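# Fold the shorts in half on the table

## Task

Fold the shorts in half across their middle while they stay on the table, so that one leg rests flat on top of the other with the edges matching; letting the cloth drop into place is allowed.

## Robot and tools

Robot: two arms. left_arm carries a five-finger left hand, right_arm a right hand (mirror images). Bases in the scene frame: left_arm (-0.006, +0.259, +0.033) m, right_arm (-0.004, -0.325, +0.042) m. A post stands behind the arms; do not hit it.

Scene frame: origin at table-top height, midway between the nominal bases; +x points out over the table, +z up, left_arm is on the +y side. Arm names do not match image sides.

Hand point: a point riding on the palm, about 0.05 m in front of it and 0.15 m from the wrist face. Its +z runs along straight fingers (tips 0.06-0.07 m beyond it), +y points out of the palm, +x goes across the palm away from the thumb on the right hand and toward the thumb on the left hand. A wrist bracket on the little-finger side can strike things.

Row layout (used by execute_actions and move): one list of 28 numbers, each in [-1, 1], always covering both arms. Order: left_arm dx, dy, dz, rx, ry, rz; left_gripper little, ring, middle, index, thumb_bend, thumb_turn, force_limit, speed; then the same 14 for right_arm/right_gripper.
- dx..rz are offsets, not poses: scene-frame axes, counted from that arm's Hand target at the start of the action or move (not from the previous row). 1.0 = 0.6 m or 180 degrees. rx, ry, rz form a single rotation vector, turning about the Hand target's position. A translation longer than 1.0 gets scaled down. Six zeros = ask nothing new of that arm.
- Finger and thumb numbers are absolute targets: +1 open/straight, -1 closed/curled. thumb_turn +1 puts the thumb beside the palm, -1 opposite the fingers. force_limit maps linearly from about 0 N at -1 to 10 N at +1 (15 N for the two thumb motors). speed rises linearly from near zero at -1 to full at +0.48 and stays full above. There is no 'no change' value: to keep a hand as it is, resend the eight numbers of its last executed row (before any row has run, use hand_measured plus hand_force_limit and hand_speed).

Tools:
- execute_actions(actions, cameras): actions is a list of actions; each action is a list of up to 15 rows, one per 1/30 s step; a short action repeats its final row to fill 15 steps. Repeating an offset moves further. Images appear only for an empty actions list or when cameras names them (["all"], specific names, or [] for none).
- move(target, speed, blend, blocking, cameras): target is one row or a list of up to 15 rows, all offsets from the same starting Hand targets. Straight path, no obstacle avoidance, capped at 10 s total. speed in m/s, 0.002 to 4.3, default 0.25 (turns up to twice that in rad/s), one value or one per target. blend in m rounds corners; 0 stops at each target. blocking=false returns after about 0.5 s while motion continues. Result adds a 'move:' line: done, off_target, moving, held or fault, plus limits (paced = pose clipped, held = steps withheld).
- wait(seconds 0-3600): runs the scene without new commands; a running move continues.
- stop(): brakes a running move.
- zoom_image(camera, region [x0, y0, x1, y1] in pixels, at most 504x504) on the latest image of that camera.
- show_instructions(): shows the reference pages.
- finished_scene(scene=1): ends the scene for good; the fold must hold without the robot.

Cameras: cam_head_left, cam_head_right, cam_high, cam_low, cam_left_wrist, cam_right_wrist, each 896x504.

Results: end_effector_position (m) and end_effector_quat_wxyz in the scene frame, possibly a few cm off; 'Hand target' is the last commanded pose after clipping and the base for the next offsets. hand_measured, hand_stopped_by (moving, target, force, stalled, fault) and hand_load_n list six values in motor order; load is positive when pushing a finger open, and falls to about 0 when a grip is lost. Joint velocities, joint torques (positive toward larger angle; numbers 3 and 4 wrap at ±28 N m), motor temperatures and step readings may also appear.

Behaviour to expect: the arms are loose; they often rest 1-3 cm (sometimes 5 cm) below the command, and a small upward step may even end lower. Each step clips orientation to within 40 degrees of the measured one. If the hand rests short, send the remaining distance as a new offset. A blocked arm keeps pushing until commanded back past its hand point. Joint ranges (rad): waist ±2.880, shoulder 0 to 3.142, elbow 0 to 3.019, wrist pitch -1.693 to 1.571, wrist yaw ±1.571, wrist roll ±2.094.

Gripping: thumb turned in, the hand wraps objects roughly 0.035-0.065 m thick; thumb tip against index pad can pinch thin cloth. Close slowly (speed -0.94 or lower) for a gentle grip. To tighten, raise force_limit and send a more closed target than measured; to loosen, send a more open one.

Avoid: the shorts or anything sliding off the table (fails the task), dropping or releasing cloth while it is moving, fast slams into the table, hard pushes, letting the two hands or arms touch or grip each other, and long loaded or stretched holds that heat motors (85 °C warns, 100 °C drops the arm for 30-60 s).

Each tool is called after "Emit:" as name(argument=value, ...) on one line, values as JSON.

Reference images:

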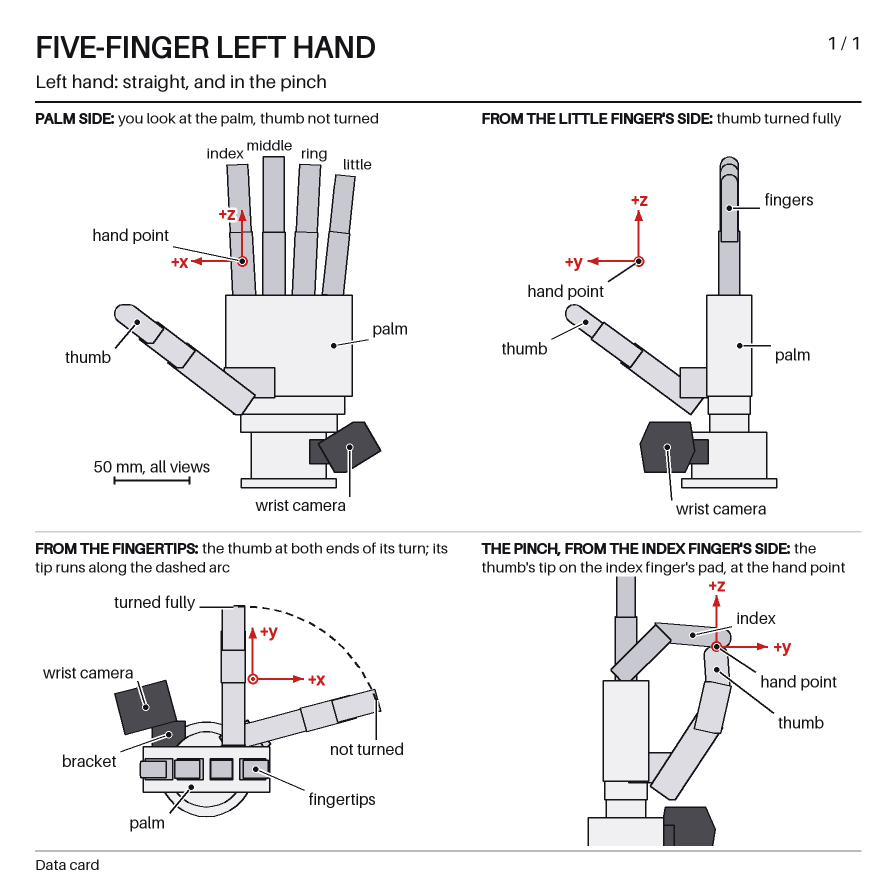

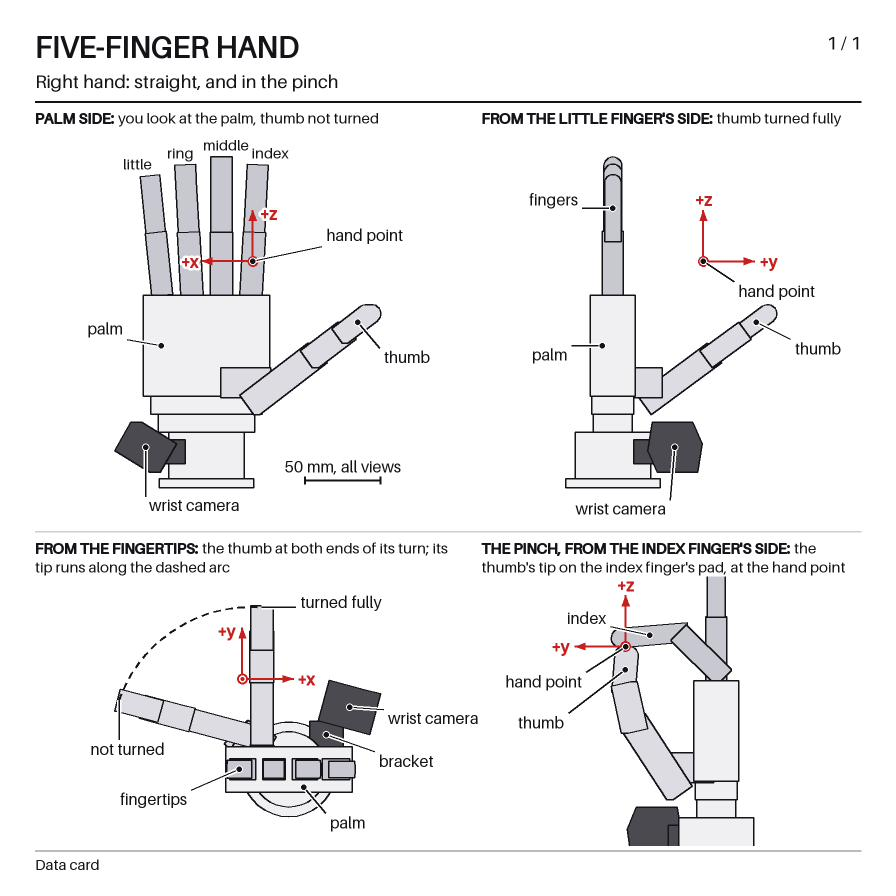

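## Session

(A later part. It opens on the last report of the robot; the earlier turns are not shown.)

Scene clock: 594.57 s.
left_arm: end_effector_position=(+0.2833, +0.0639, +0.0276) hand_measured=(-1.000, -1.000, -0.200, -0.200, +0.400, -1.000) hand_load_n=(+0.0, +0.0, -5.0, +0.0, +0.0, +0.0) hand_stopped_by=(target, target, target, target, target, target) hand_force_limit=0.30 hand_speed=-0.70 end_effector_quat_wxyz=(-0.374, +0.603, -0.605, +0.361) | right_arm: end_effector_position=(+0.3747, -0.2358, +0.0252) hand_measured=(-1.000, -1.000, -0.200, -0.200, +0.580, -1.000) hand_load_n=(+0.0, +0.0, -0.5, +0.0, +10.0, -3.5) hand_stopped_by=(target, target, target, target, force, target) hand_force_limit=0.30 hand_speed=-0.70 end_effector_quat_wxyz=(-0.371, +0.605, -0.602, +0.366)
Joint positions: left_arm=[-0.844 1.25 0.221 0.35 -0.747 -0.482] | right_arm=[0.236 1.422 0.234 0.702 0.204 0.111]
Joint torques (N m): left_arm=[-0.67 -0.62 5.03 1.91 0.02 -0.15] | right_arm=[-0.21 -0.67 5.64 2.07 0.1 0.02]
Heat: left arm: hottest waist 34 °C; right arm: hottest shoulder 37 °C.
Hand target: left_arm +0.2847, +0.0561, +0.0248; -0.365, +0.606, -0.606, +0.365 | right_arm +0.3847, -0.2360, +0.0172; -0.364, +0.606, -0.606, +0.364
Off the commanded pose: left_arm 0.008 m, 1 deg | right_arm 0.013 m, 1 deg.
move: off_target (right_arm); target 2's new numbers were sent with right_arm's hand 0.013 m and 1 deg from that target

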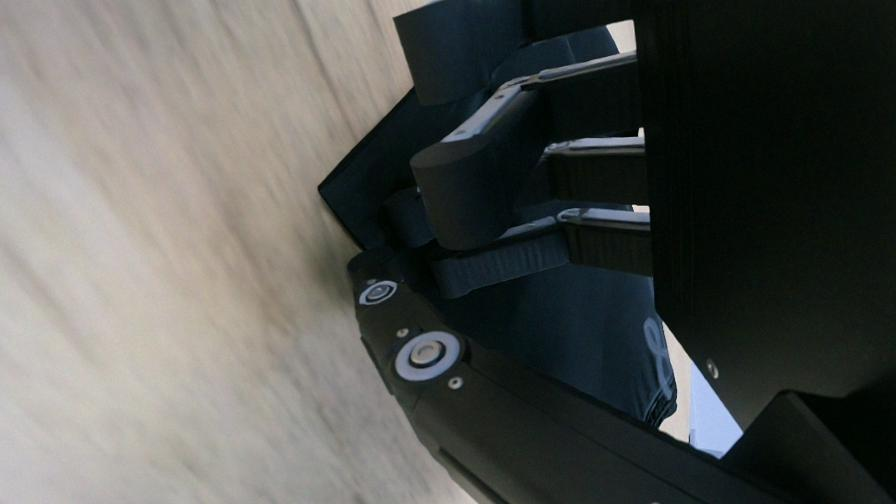

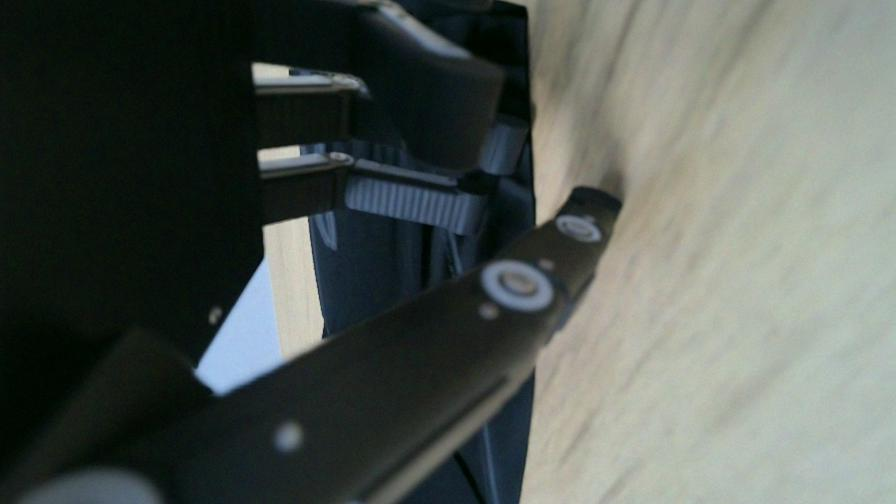

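Emit:
move(target=[[0,0,0,0,0,0,-1,-1,-0.2,-0.2,0.4,-1,0.3,-0.7,-0.005,0,0.025,0,0,0,-1,-1,-0.15,-0.15,0.58,-1,0.3,-0.7],[0.004,0,-0.01,0,0,0,-1,-1,-0.3,-0.3,0.28,-1,0.3,-0.7,0.0,0,0.025,0,0,0,-1,-1,-0.15,-0.15,0.45,-1,0.3,-0.7]], speed=0.06, cameras=["cam_left_wrist","cam_right_wrist"])

Scene clock: 600.70 s.
left_arm: end_effector_position=(+0.2875, +0.0587, +0.0257) hand_measured=(-1.000, -1.000, -0.300, -0.300, +0.286, -1.000) hand_load_n=(+0.0, +0.0, +0.0, +0.0, +9.0, +0.5) hand_stopped_by=(target, target, target, target, target, target) hand_force_limit=0.30 hand_speed=-0.70 end_effector_quat_wxyz=(-0.372, +0.604, -0.601, +0.369) | right_arm: end_effector_position=(+0.3719, -0.2365, +0.0250) hand_measured=(-1.000, -1.000, -0.150, -0.150, +0.450, -1.000) hand_load_n=(+0.0, +0.0, +0.0, +0.0, +0.0, +0.0) hand_stopped_by=(target, target, target, target, target, target) hand_force_limit=0.30 hand_speed=-0.70 end_effector_quat_wxyz=(-0.361, +0.611, -0.606, +0.359)
Joint positions: left_arm=[-0.844 1.289 0.225 0.403 -0.746 -0.482] | right_arm=[0.236 1.394 0.242 0.638 0.204 0.111]
Joint torques (N m): left_arm=[-0.03 -0.91 4.44 1.62 0.2 -0.1] | right_arm=[-0.67 -6.18 5.97 1.32 0.11 0.02]
Heat: left arm: hottest waist 34 °C; right arm: hottest shoulder 37 °C.
Hand target: left_arm +0.2870, +0.0562, +0.0188; -0.365, +0.606, -0.606, +0.365 | right_arm +0.3848, -0.2360, +0.0323; -0.365, +0.606, -0.606, +0.364
Off the commanded pose: left_arm 0.007 m, 1 deg | right_arm 0.015 m, 1 deg.
move: off_target (right_arm); target 2's new numbers were sent with right_arm's hand 0.015 m and 1 deg from that target

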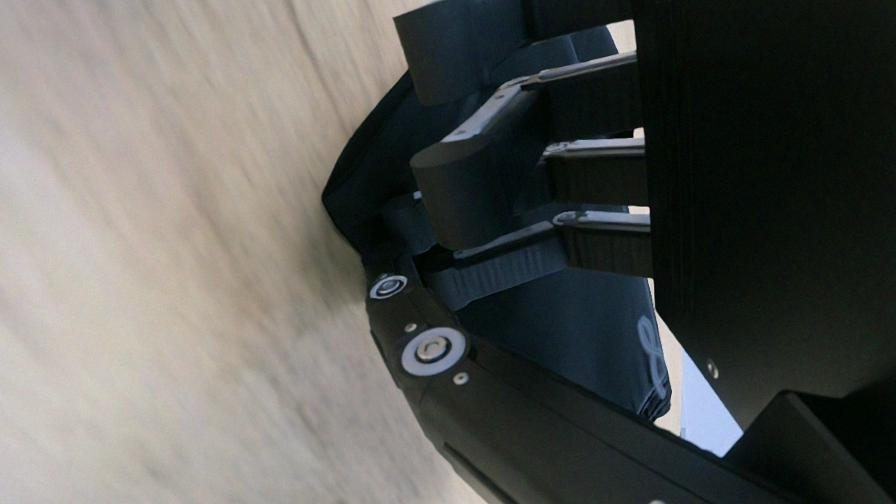

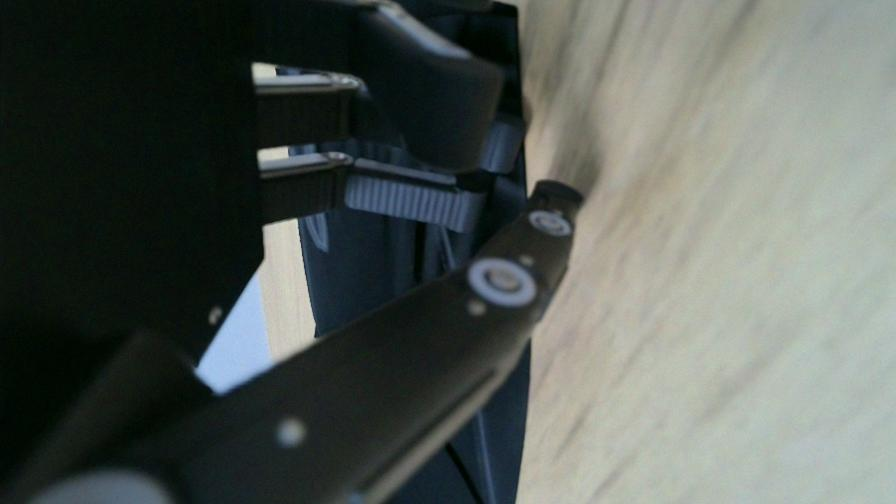

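Emit:
move(target=[0.003,0,-0.005,0,0,0,-1,-1,-0.5,-0.5,0.05,-1,0.35,-0.75,0.008,0,-0.012,0,0,0,-1,-1,-0.2,-0.2,0.36,-1,0.3,-0.7], speed=0.06, cameras=["cam_left_wrist","cam_right_wrist"])

Scene clock: 604.23 s.
left_arm: end_effector_position=(+0.2891, +0.0572, +0.0256) hand_measured=(-1.000, -1.000, -0.342, -0.458, +0.280, -1.000) hand_load_n=(+0.0, +0.0, +8.0, +8.0, +11.5, +0.0) hand_stopped_by=(target, target, force, force, force, target) hand_force_limit=0.35 hand_speed=-0.75 end_effector_quat_wxyz=(-0.372, +0.604, -0.598, +0.372) | right_arm: end_effector_position=(+0.3768, -0.2353, +0.0213) hand_measured=(-1.000, -1.000, -0.200, -0.200, +0.360, -1.000) hand_load_n=(+0.0, +0.0, -3.0, +0.0, +0.0, +0.0) hand_stopped_by=(target, target, target, target, target, target) hand_force_limit=0.30 hand_speed=-0.70 end_effector_quat_wxyz=(-0.358, +0.613, -0.607, +0.358)
Joint positions: left_arm=[-0.843 1.301 0.225 0.425 -0.746 -0.482] | right_arm=[0.236 1.423 0.257 0.646 0.204 0.111]
Joint torques (N m): left_arm=[0.26 -0.32 4.38 1.7 0.36 -0.05] | right_arm=[-0.26 -4.25 5.26 2.26 -0.08 -0.03]
Heat: left arm: hottest waist 34 °C; right arm: hottest shoulder 37 °C.
Hand target: left_arm +0.2888, +0.0562, +0.0158; -0.365, +0.606, -0.606, +0.365 | right_arm +0.3895, -0.2360, +0.0250; -0.364, +0.606, -0.606, +0.364
Off the commanded pose: left_arm 0.010 m, 2 deg | right_arm 0.013 m, 1 deg.
move: off_target (right_arm)

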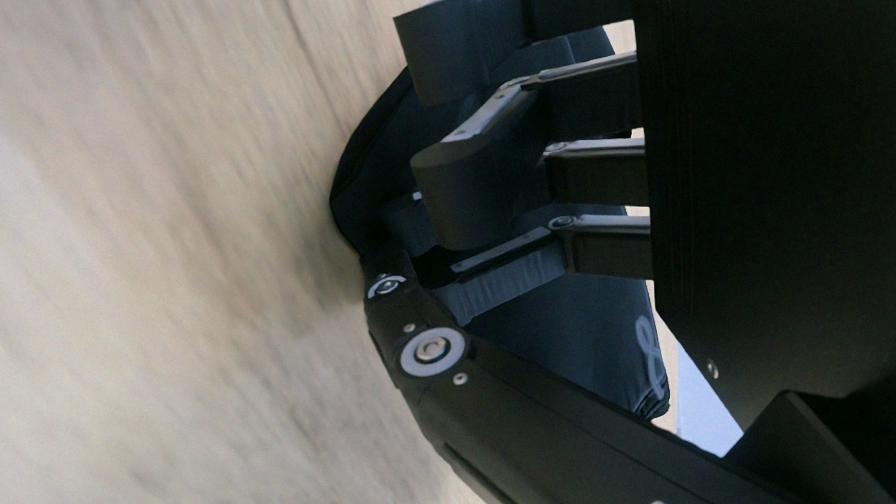

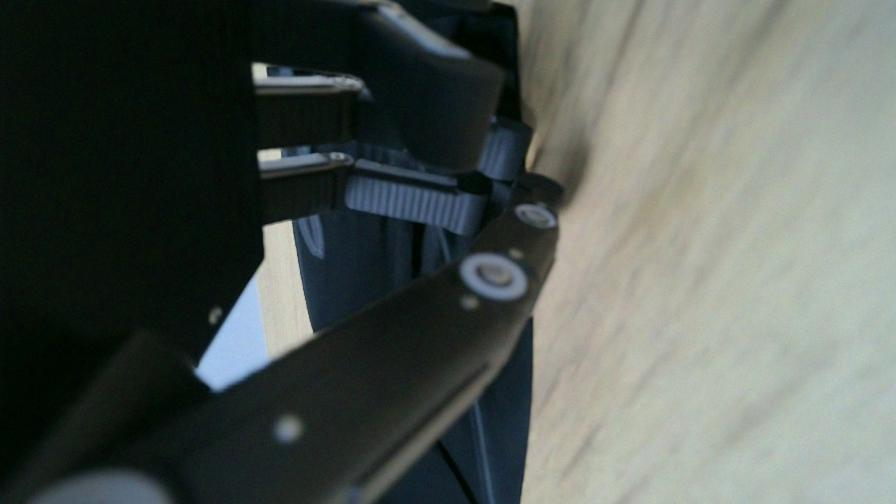

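Emit:
move(target=[[0,0,0,0,0,0,-1,-1,-0.5,-0.5,0.05,-1,0.35,-0.75,0.008,0,-0.01,0,0,0,-1,-1,-0.3,-0.3,0.27,-1,0.3,-0.7],[0,0,0,0,0,0,-1,-1,-0.5,-0.5,0.05,-1,0.35,-0.75,0.012,0,-0.018,0,0,0,-1,-1,-0.5,-0.5,0.05,-1,0.35,-0.75]], speed=0.06, cameras=["cam_left_wrist","cam_right_wrist"])

Scene clock: 608.70 s.
left_arm: end_effector_position=(+0.2891, +0.0572, +0.0256) hand_measured=(-1.000, -1.000, -0.342, -0.458, +0.280, -1.000) hand_load_n=(+0.0, +0.0, +8.0, +8.0, +12.0, +0.0) hand_stopped_by=(target, target, force, force, force, target) hand_force_limit=0.35 hand_speed=-0.75 end_effector_quat_wxyz=(-0.372, +0.604, -0.598, +0.372) | right_arm: end_effector_position=(+0.3899, -0.2334, +0.0193) hand_measured=(-1.000, -1.000, -0.318, -0.410, +0.270, -1.000) hand_load_n=(+0.0, +0.0, +7.5, +11.0, +12.5, +0.0) hand_stopped_by=(target, target, force, force, force, target) hand_force_limit=0.35 hand_speed=-0.75 end_effector_quat_wxyz=(-0.369, +0.606, -0.604, +0.364)
Joint positions: left_arm=[-0.843 1.301 0.225 0.425 -0.746 -0.482] | right_arm=[0.23 1.486 0.275 0.719 0.199 0.111]
Joint torques (N m): left_arm=[0.26 -0.44 4.36 1.66 0.36 -0.04] | right_arm=[-0.32 -4.25 4.83 2.03 -0.11 -0.07]
Heat: left arm: hottest waist 34 °C; right arm: hottest shoulder 37 °C.
Hand target: left_arm +0.2888, +0.0562, +0.0158; -0.365, +0.606, -0.606, +0.365 | right_arm +0.3969, -0.2360, +0.0143; -0.365, +0.606, -0.606, +0.364
Off the commanded pose: left_arm 0.010 m, 2 deg | right_arm 0.009 m, 1 deg.
move: done

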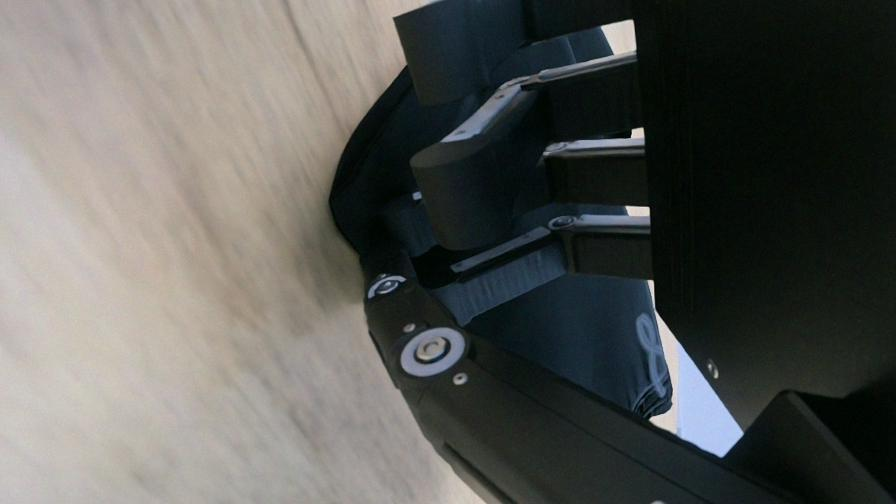

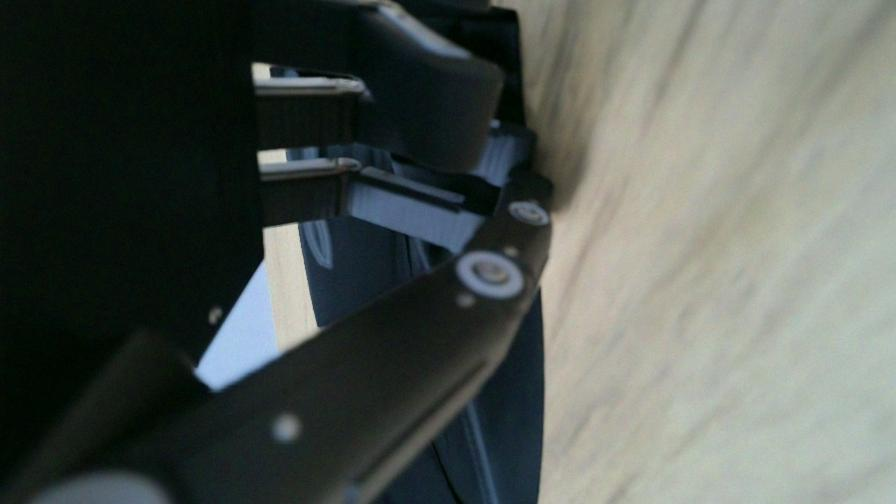

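Test lift.

Emit:
move(target=[0,0,0.1,0,0,0,-1,-1,-0.5,-0.5,0.05,-1,0.35,-0.75,0,0,0.1,0,0,0,-1,-1,-0.5,-0.5,0.05,-1,0.35,-0.75], speed=0.08, cameras=["cam_low","cam_high","cam_left_wrist","cam_right_wrist"])

Scene clock: 612.17 s.
left_arm: end_effector_position=(+0.2786, +0.0632, +0.0625) hand_measured=(-1.000, -1.000, -0.342, -0.458, +0.280, -1.000) hand_load_n=(+0.0, +0.0, +9.0, +8.0, +12.0, +0.0) hand_stopped_by=(target, target, force, force, force, target) hand_force_limit=0.35 hand_speed=-0.75 end_effector_quat_wxyz=(-0.364, +0.604, -0.614, +0.355) | right_arm: end_effector_position=(+0.3815, -0.2351, +0.0610) hand_measured=(-1.000, -1.000, -0.318, -0.410, +0.270, -1.000) hand_load_n=(+0.0, +0.0, +9.0, +11.0, +12.5, +0.0) hand_stopped_by=(target, target, force, force, force, target) hand_force_limit=0.35 hand_speed=-0.75 end_effector_quat_wxyz=(-0.358, +0.613, -0.608, +0.356)
Joint positions: left_arm=[-0.843 1.05 0.27 0.078 -0.724 -0.49] | right_arm=[0.23 1.233 0.303 0.406 0.198 0.111]
Joint torques (N m): left_arm=[0.15 -1.79 7.57 1.16 -0.21 -0.03] | right_arm=[-0.26 -4.84 7.73 1.17 -0.05 -0.04]
Heat: left arm: hottest waist 34 °C; right arm: hottest shoulder 37 °C.
Hand target: left_arm +0.2889, +0.0562, +0.0759; -0.365, +0.606, -0.606, +0.365 | right_arm +0.3969, -0.2360, +0.0742; -0.364, +0.606, -0.606, +0.364
Off the commanded pose: left_arm 0.018 m, 1 deg | right_arm 0.020 m, 1 deg.
move: off_target (left_arm, right_arm)
Images, in order (width x height): cam_high 896x504, cam_low 896x504, cam_left_wrist 896x504, cam_right_wrist 896x504.

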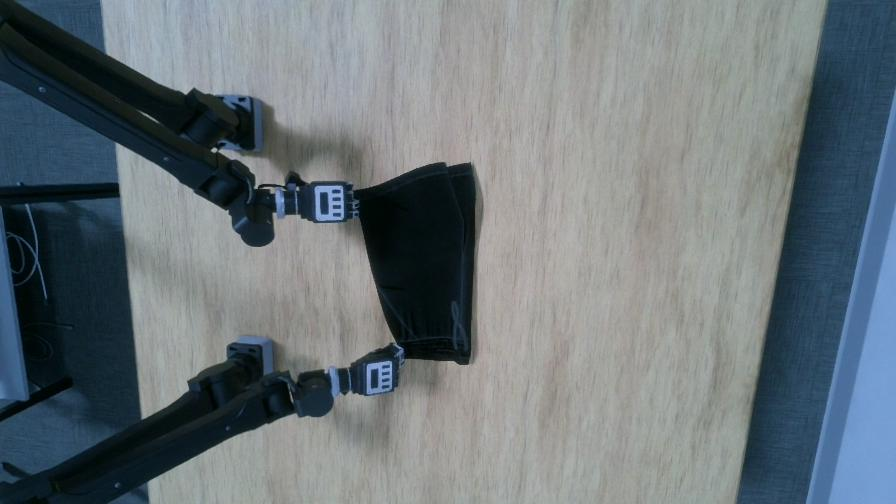

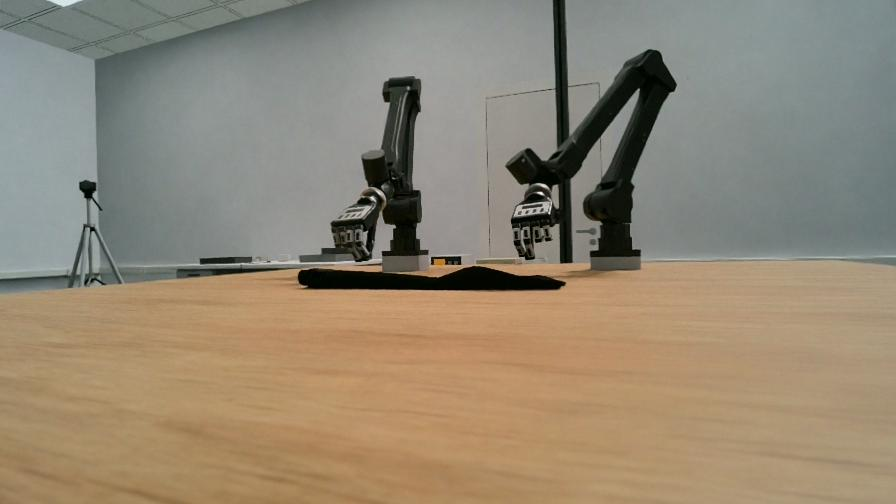

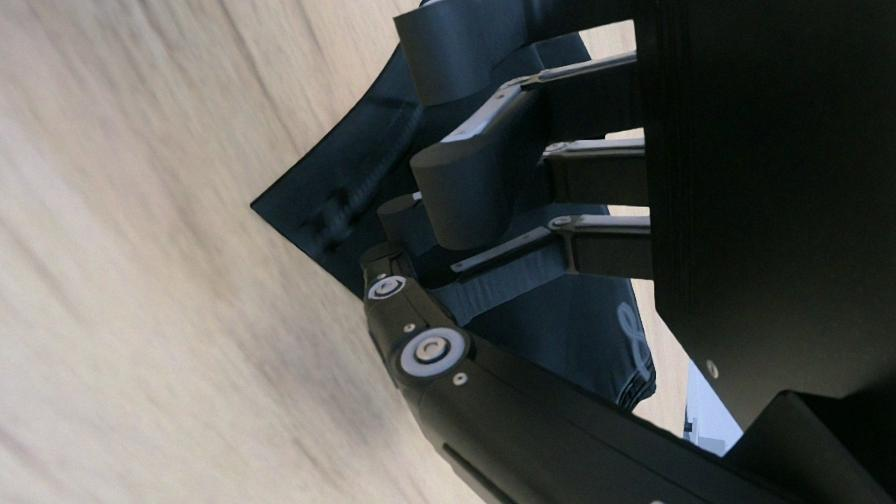

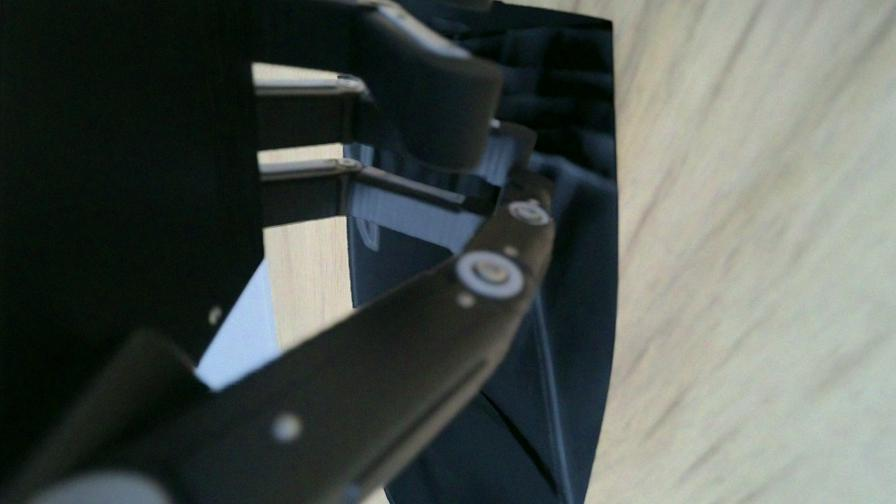

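Emit:
move(target=[[0,0,0.1,0,0,0,-1,-1,0.0,0.0,0.5,-1,0.3,-0.5,0,0,0.1,0,0,0,-1,-1,0.0,0.0,0.5,-1,0.3,-0.5],[-0.15,0.2,0.2,0,0,0,-1,-1,0.0,0.0,0.5,-1,0.3,-0.5,-0.15,-0.15,0.2,0,0,0,-1,-1,0.0,0.0,0.5,-1,0.3,-0.5]], speed=0.2, blend=[0.03,0], cameras=["cam_low","cam_high","cam_head_left","cam_head_right"])

Emit:
zoom_image(camera="cam_high", region=[330, 140, 500, 380])

Scene clock: 650.50 s.
left_arm: end_effector_position=(+0.1972, +0.1751, +0.1721) hand_measured=(-1.000, -1.000, +0.000, +0.000, +0.500, -1.000) hand_load_n=(+0.0, +0.0, +0.0, +0.5, +0.0, +0.0) hand_stopped_by=(target, target, target, target, target, target) hand_force_limit=0.30 hand_speed=-0.50 end_effector_quat_wxyz=(-0.358, +0.611, -0.613, +0.350) | right_arm: end_effector_position=(+0.3010, -0.3218, +0.1744) hand_measured=(-1.000, -1.000, +0.000, +0.000, +0.500, -1.000) hand_load_n=(+0.0, +0.0, +0.0, +0.0, +0.0, +0.0) hand_stopped_by=(target, target, target, target, target, target) hand_force_limit=0.30 hand_speed=-0.50 end_effector_quat_wxyz=(-0.360, +0.606, -0.616, +0.352)
Joint positions: left_arm=[-0.685 0.125 0.356 -0.879 -0.599 -0.39] | right_arm=[-0.176 0.52 0.362 -0.364 -0.153 -0.068]
Joint torques (N m): left_arm=[0.03 3.78 10.51 1.29 -0.19 0.15] | right_arm=[-0.38 0.85 10.92 1.14 -0.19 -0.17]
Heat: left arm: hottest waist 34 °C; right arm: hottest shoulder 37 °C.
Hand target: left_arm +0.1989, +0.1762, +0.1957; -0.365, +0.606, -0.606, +0.365 | right_arm +0.3068, -0.3259, +0.1943; -0.365, +0.606, -0.606, +0.364
Off the commanded pose: left_arm 0.024 m, 2 deg | right_arm 0.021 m, 2 deg.
move: off_target (left_arm, right_arm)
Images, in order (width x height): cam_head_left 896x504, cam_head_right 896x504, cam_high 896x504, cam_low 896x504.

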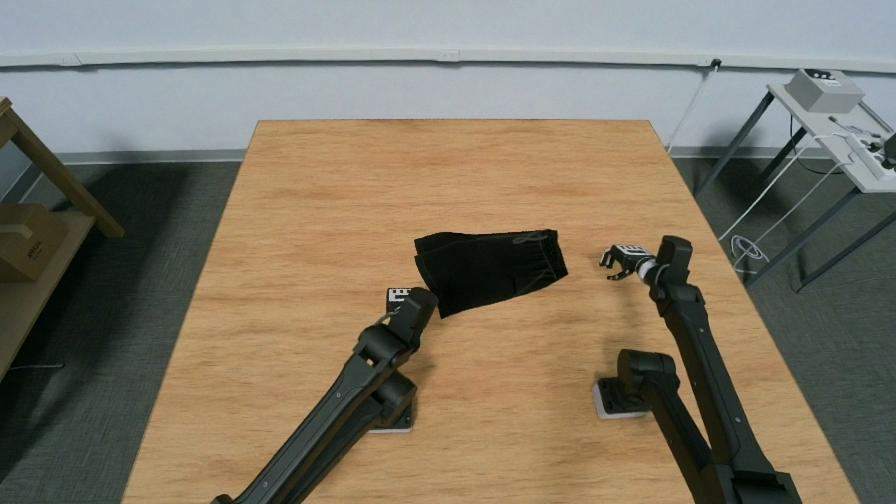

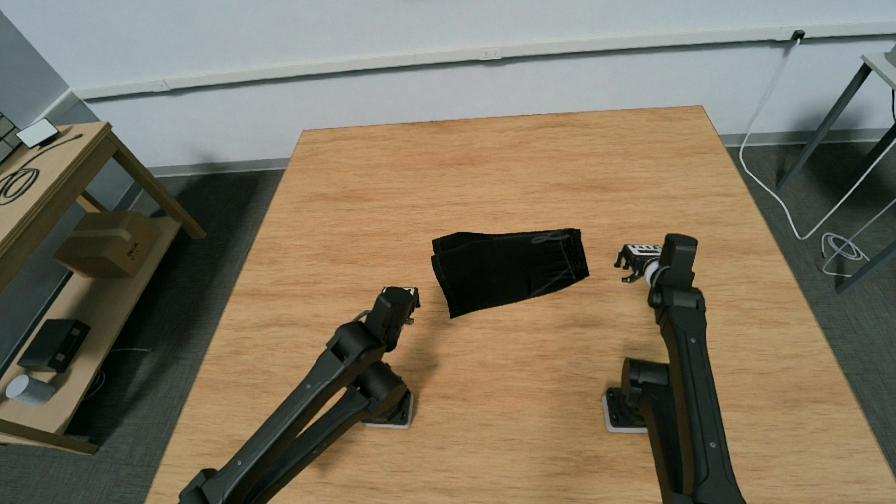

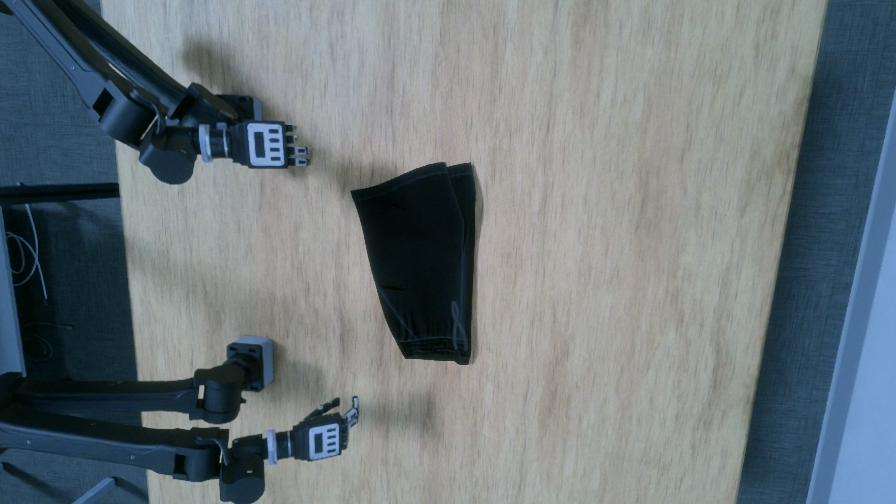

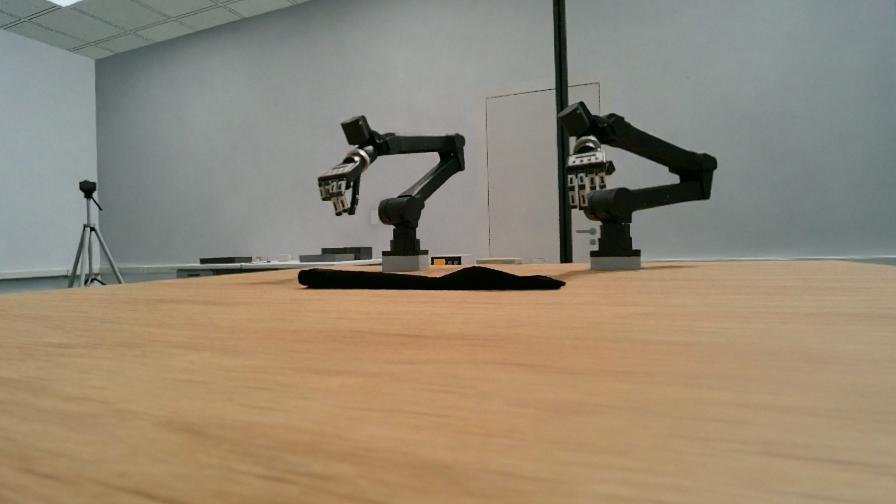

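Scaled by 2.100.

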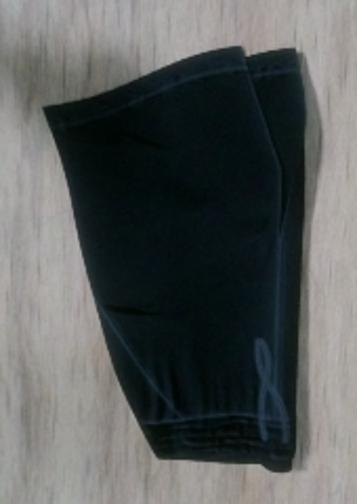

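Emit:
move(target=[[0.0,0.0,0.0,0,0,0,0.0,0.0,0.0,0.0,0.5,1,0.3,0.0,0.0,0.0,0.0,0,0,0,0.0,0.0,0.0,0.0,0.5,1,0.3,0.0],[0.285,-0.235,-0.12,0,0,0,0.0,0.0,0.0,0.0,0.5,1,0.3,0.0,0.255,0.2515,-0.14,0,0,0,0.0,0.0,0.0,0.0,0.5,1,0.3,0.0]], speed=0.2, cameras=["cam_high","cam_left_wrist","cam_right_wrist"])

Scene clock: 674.77 s.
left_arm: end_effector_position=(+0.3537, +0.0437, +0.1068) hand_measured=(+0.000, +0.000, +0.000, +0.000, +0.500, +1.000) hand_load_n=(+0.0, +0.0, +0.0, +0.0, +0.0, +0.0) hand_stopped_by=(target, target, target, target, target, target) hand_force_limit=0.30 hand_speed=0.00 end_effector_quat_wxyz=(-0.359, +0.611, -0.615, +0.348) | right_arm: end_effector_position=(+0.4368, -0.1860, +0.0892) hand_measured=(+0.000, +0.000, +0.000, +0.000, +0.500, +1.000) hand_load_n=(+0.0, +0.0, +0.0, +0.0, +0.0, +0.0) hand_stopped_by=(target, target, target, target, target, target) hand_force_limit=0.30 hand_speed=0.00 end_effector_quat_wxyz=(-0.338, +0.626, -0.607, +0.354)
Joint positions: left_arm=[-0.686 1.156 0.49 0.014 -0.6 -0.389] | right_arm=[0.347 1.33 0.534 0.218 0.305 0.154]
Joint torques (N m): left_arm=[0.15 -3.31 8.5 2.48 -0.16 0.14] | right_arm=[1.03 -7.36 8.9 2.7 0.35 0.13]
Heat: left arm: hottest waist 34 °C; right arm: hottest elbow 41 °C.
Hand target: left_arm +0.3699, +0.0352, +0.1238; -0.365, +0.606, -0.606, +0.365 | right_arm +0.4598, -0.1751, +0.1103; -0.365, +0.606, -0.606, +0.364
Off the commanded pose: left_arm 0.025 m, 2 deg | right_arm 0.033 m, 4 deg.
move: off_target (left_arm, right_arm)

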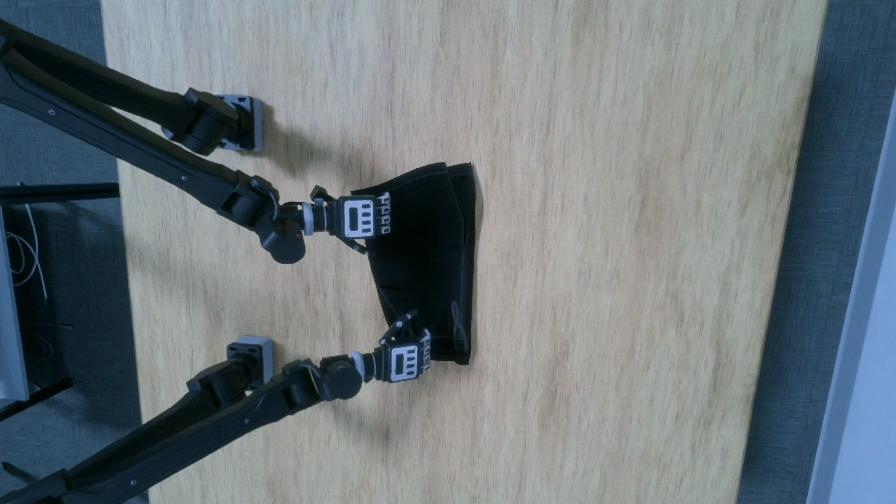

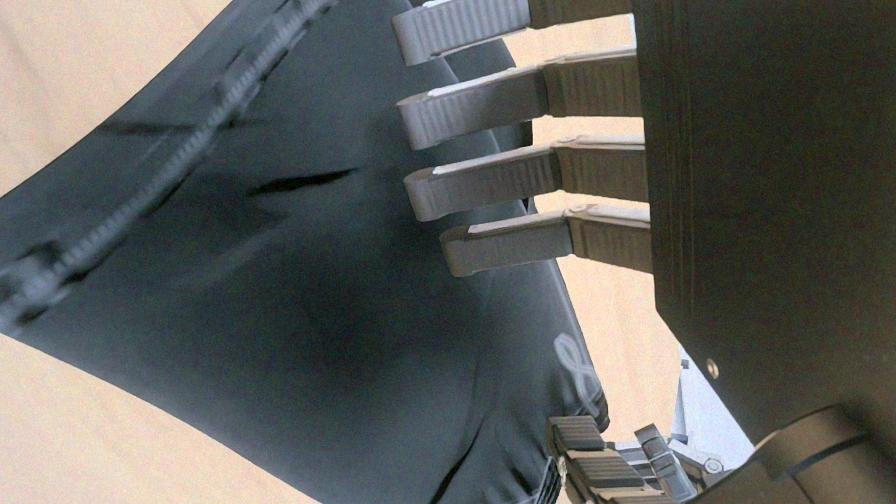

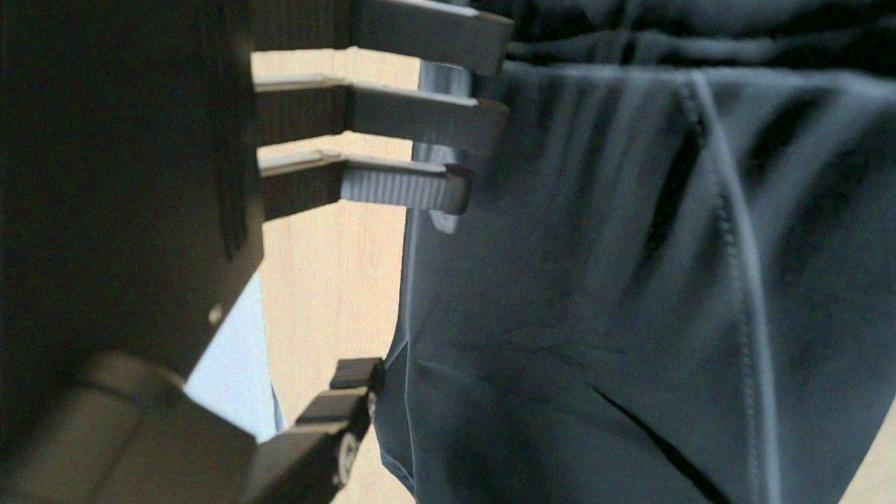

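Emit:
move(target=[0.042,0.0,-0.148,0,0,0,0.0,0.0,0.0,0.0,0.5,1,0.3,0.0,0.017,0.042,-0.134,0,0,0,0.0,0.0,0.0,0.0,0.5,1,0.3,0.0], speed=0.12, cameras=["cam_high","cam_low","cam_left_wrist","cam_right_wrist"])

Scene clock: 684.17 s.
left_arm: end_effector_position=(+0.3917, +0.0289, +0.0415) hand_measured=(+0.000, +0.000, +0.000, +0.000, +0.500, +1.000) hand_load_n=(+0.0, +0.0, -0.5, +0.0, +0.0, -0.5) hand_stopped_by=(target, target, target, target, target, target) hand_force_limit=0.30 hand_speed=0.00 end_effector_quat_wxyz=(-0.360, +0.607, -0.604, +0.371) | right_arm: end_effector_position=(+0.4627, -0.1614, +0.0334) hand_measured=(+0.000, +0.000, +0.000, +0.000, +0.500, +1.000) hand_load_n=(+0.0, +0.0, -2.5, +0.0, +0.0, -0.5) hand_stopped_by=(target, target, target, target, target, target) hand_force_limit=0.30 hand_speed=0.00 end_effector_quat_wxyz=(-0.355, +0.610, -0.604, +0.371)
Joint positions: left_arm=[-0.643 1.476 0.474 0.42 -0.559 -0.353] | right_arm=[0.397 1.597 0.542 0.524 0.365 0.18]
Joint torques (N m): left_arm=[0.56 -4.6 4.44 2.37 -0.07 0.14] | right_arm=[1.2 -7.18 5.94 2.13 0.13 0.16]
Heat: left arm: hottest elbow 34 °C; right arm: hottest elbow 41 °C.
Hand target: left_arm +0.3951, +0.0352, +0.0351; -0.365, +0.606, -0.606, +0.365 | right_arm +0.4700, -0.1499, +0.0299; -0.365, +0.606, -0.606, +0.364
Off the commanded pose: left_arm 0.010 m, 1 deg | right_arm 0.014 m, 1 deg.
move: off_target (right_arm)

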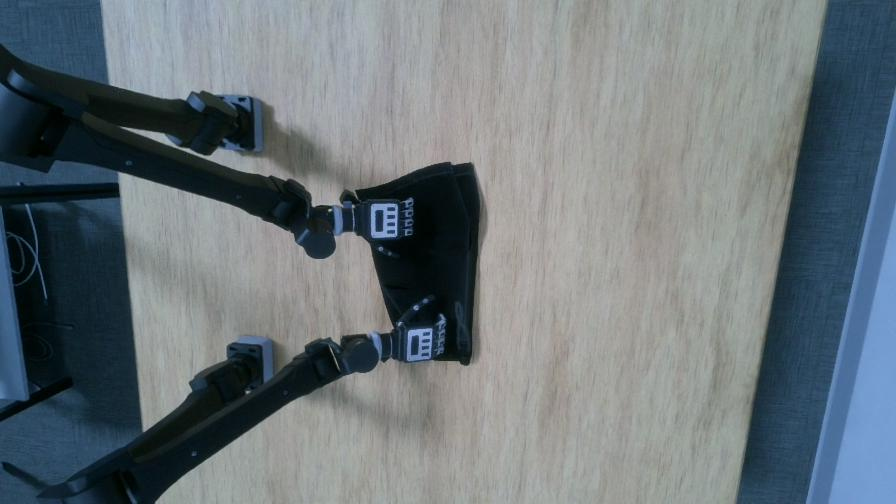

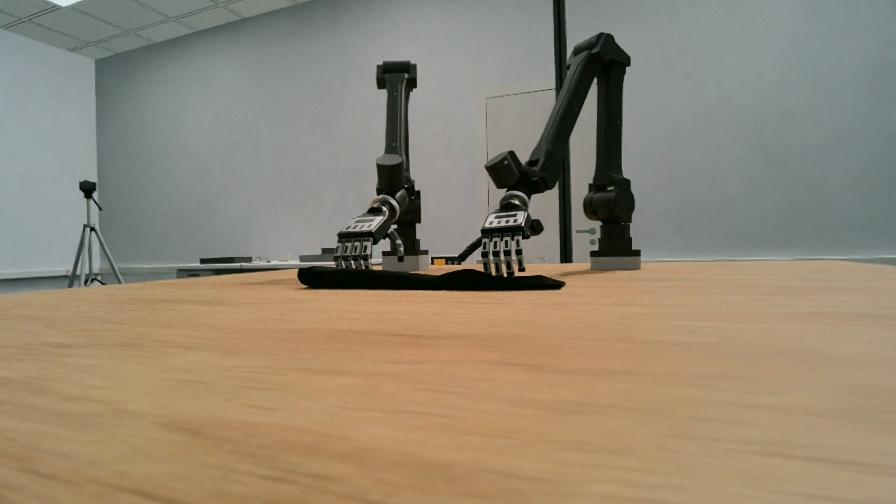

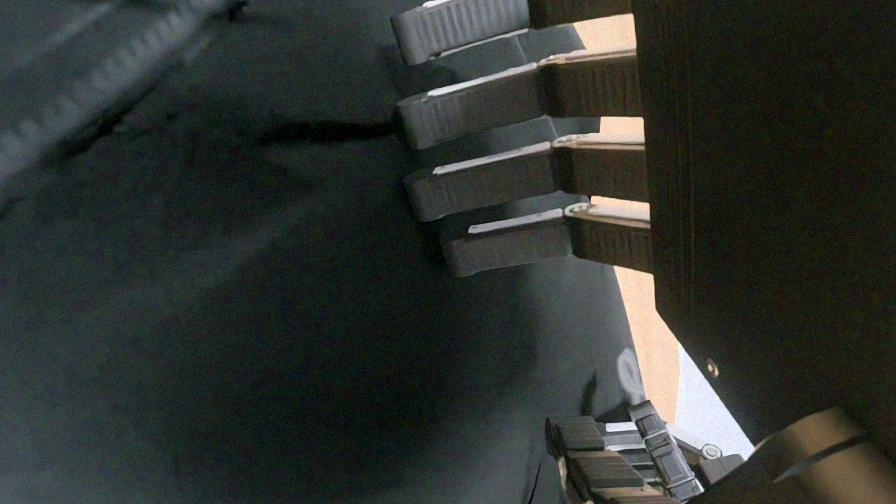

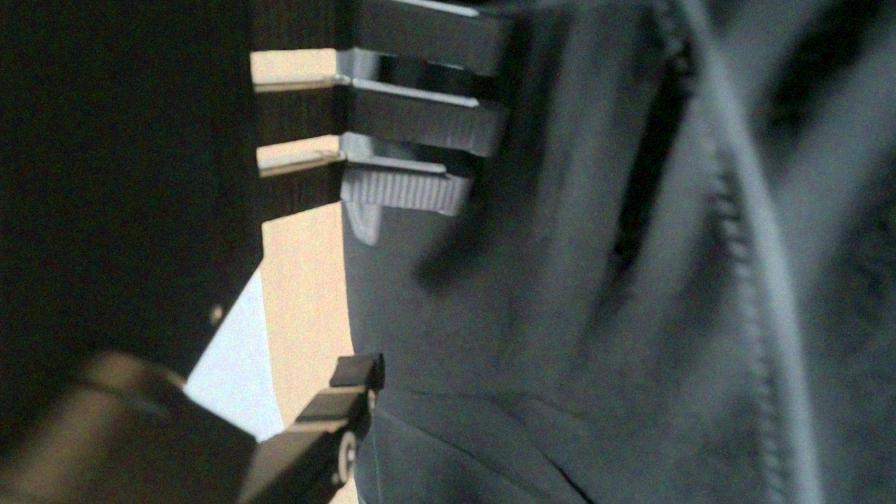

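Emit:
move(target=[0.05,0.0,-0.015,0,0,0,0.0,0.0,0.0,0.0,0.5,1,0.3,0.0,0.05,0.0,-0.01,0,0,0,0.0,0.0,0.0,0.0,0.5,1,0.3,0.0], speed=0.06, cameras=["cam_high","cam_low","cam_left_wrist","cam_right_wrist"])

Emit:
zoom_image(camera="cam_high", region=[330, 140, 500, 380])

Scene clock: 688.37 s.
left_arm: end_effector_position=(+0.4216, +0.0298, +0.0409) hand_measured=(+0.000, +0.000, +0.000, +0.000, +0.500, +1.000) hand_load_n=(+0.0, +0.0, -3.5, +0.0, +0.0, -0.5) hand_stopped_by=(target, target, target, target, target, target) hand_force_limit=0.30 hand_speed=0.00 end_effector_quat_wxyz=(-0.364, +0.609, -0.594, +0.380) | right_arm: end_effector_position=(+0.4932, -0.1504, +0.0343) hand_measured=(+0.000, +0.000, +0.000, +0.000, +0.500, +1.000) hand_load_n=(+0.0, +0.0, -3.0, +0.0, +0.0, +0.0) hand_stopped_by=(target, target, target, target, target, target) hand_force_limit=0.30 hand_speed=0.00 end_effector_quat_wxyz=(-0.366, +0.606, -0.602, +0.370)
Joint positions: left_arm=[-0.592 1.542 0.521 0.479 -0.525 -0.327] | right_arm=[0.386 1.661 0.619 0.532 0.347 0.18]
Joint torques (N m): left_arm=[0.85 -4.19 5.14 1.83 0.08 0.15] | right_arm=[-0.56 -8.23 5.83 2.13 -0.21 0]
Heat: left arm: hottest elbow 34 °C; right arm: hottest elbow 41 °C.
Hand target: left_arm +0.4251, +0.0352, +0.0261; -0.365, +0.606, -0.606, +0.365 | right_arm +0.5000, -0.1500, +0.0238; -0.364, +0.606, -0.606, +0.364
Off the commanded pose: left_arm 0.016 m, 2 deg | right_arm 0.012 m, 1 deg.
move: off_target (left_arm, right_arm)

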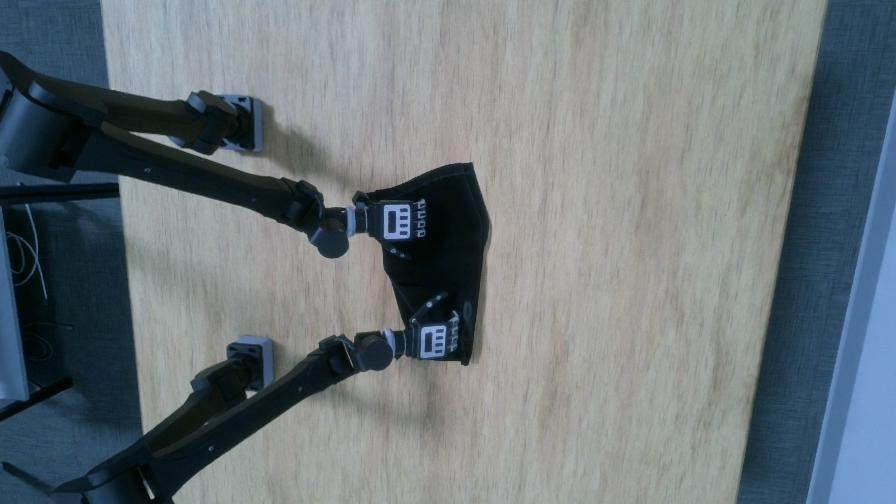

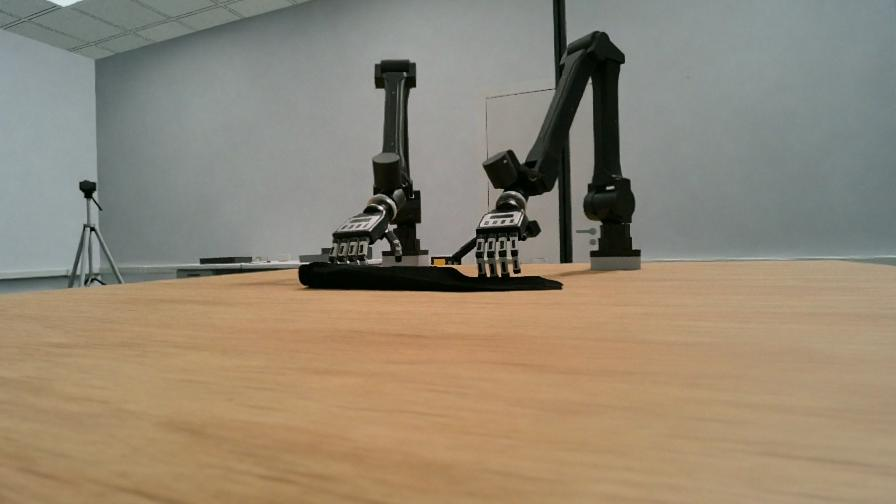

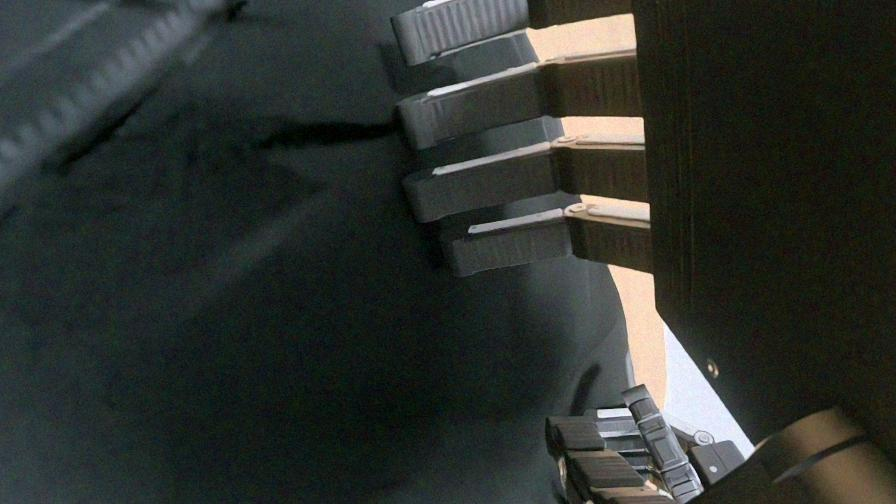

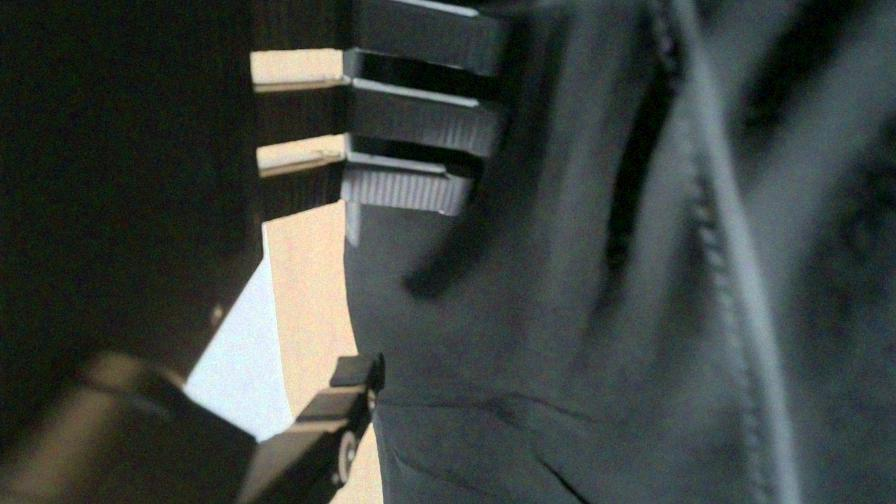

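Scaled by 2.100.

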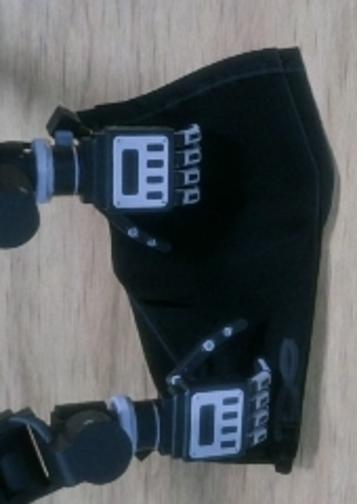

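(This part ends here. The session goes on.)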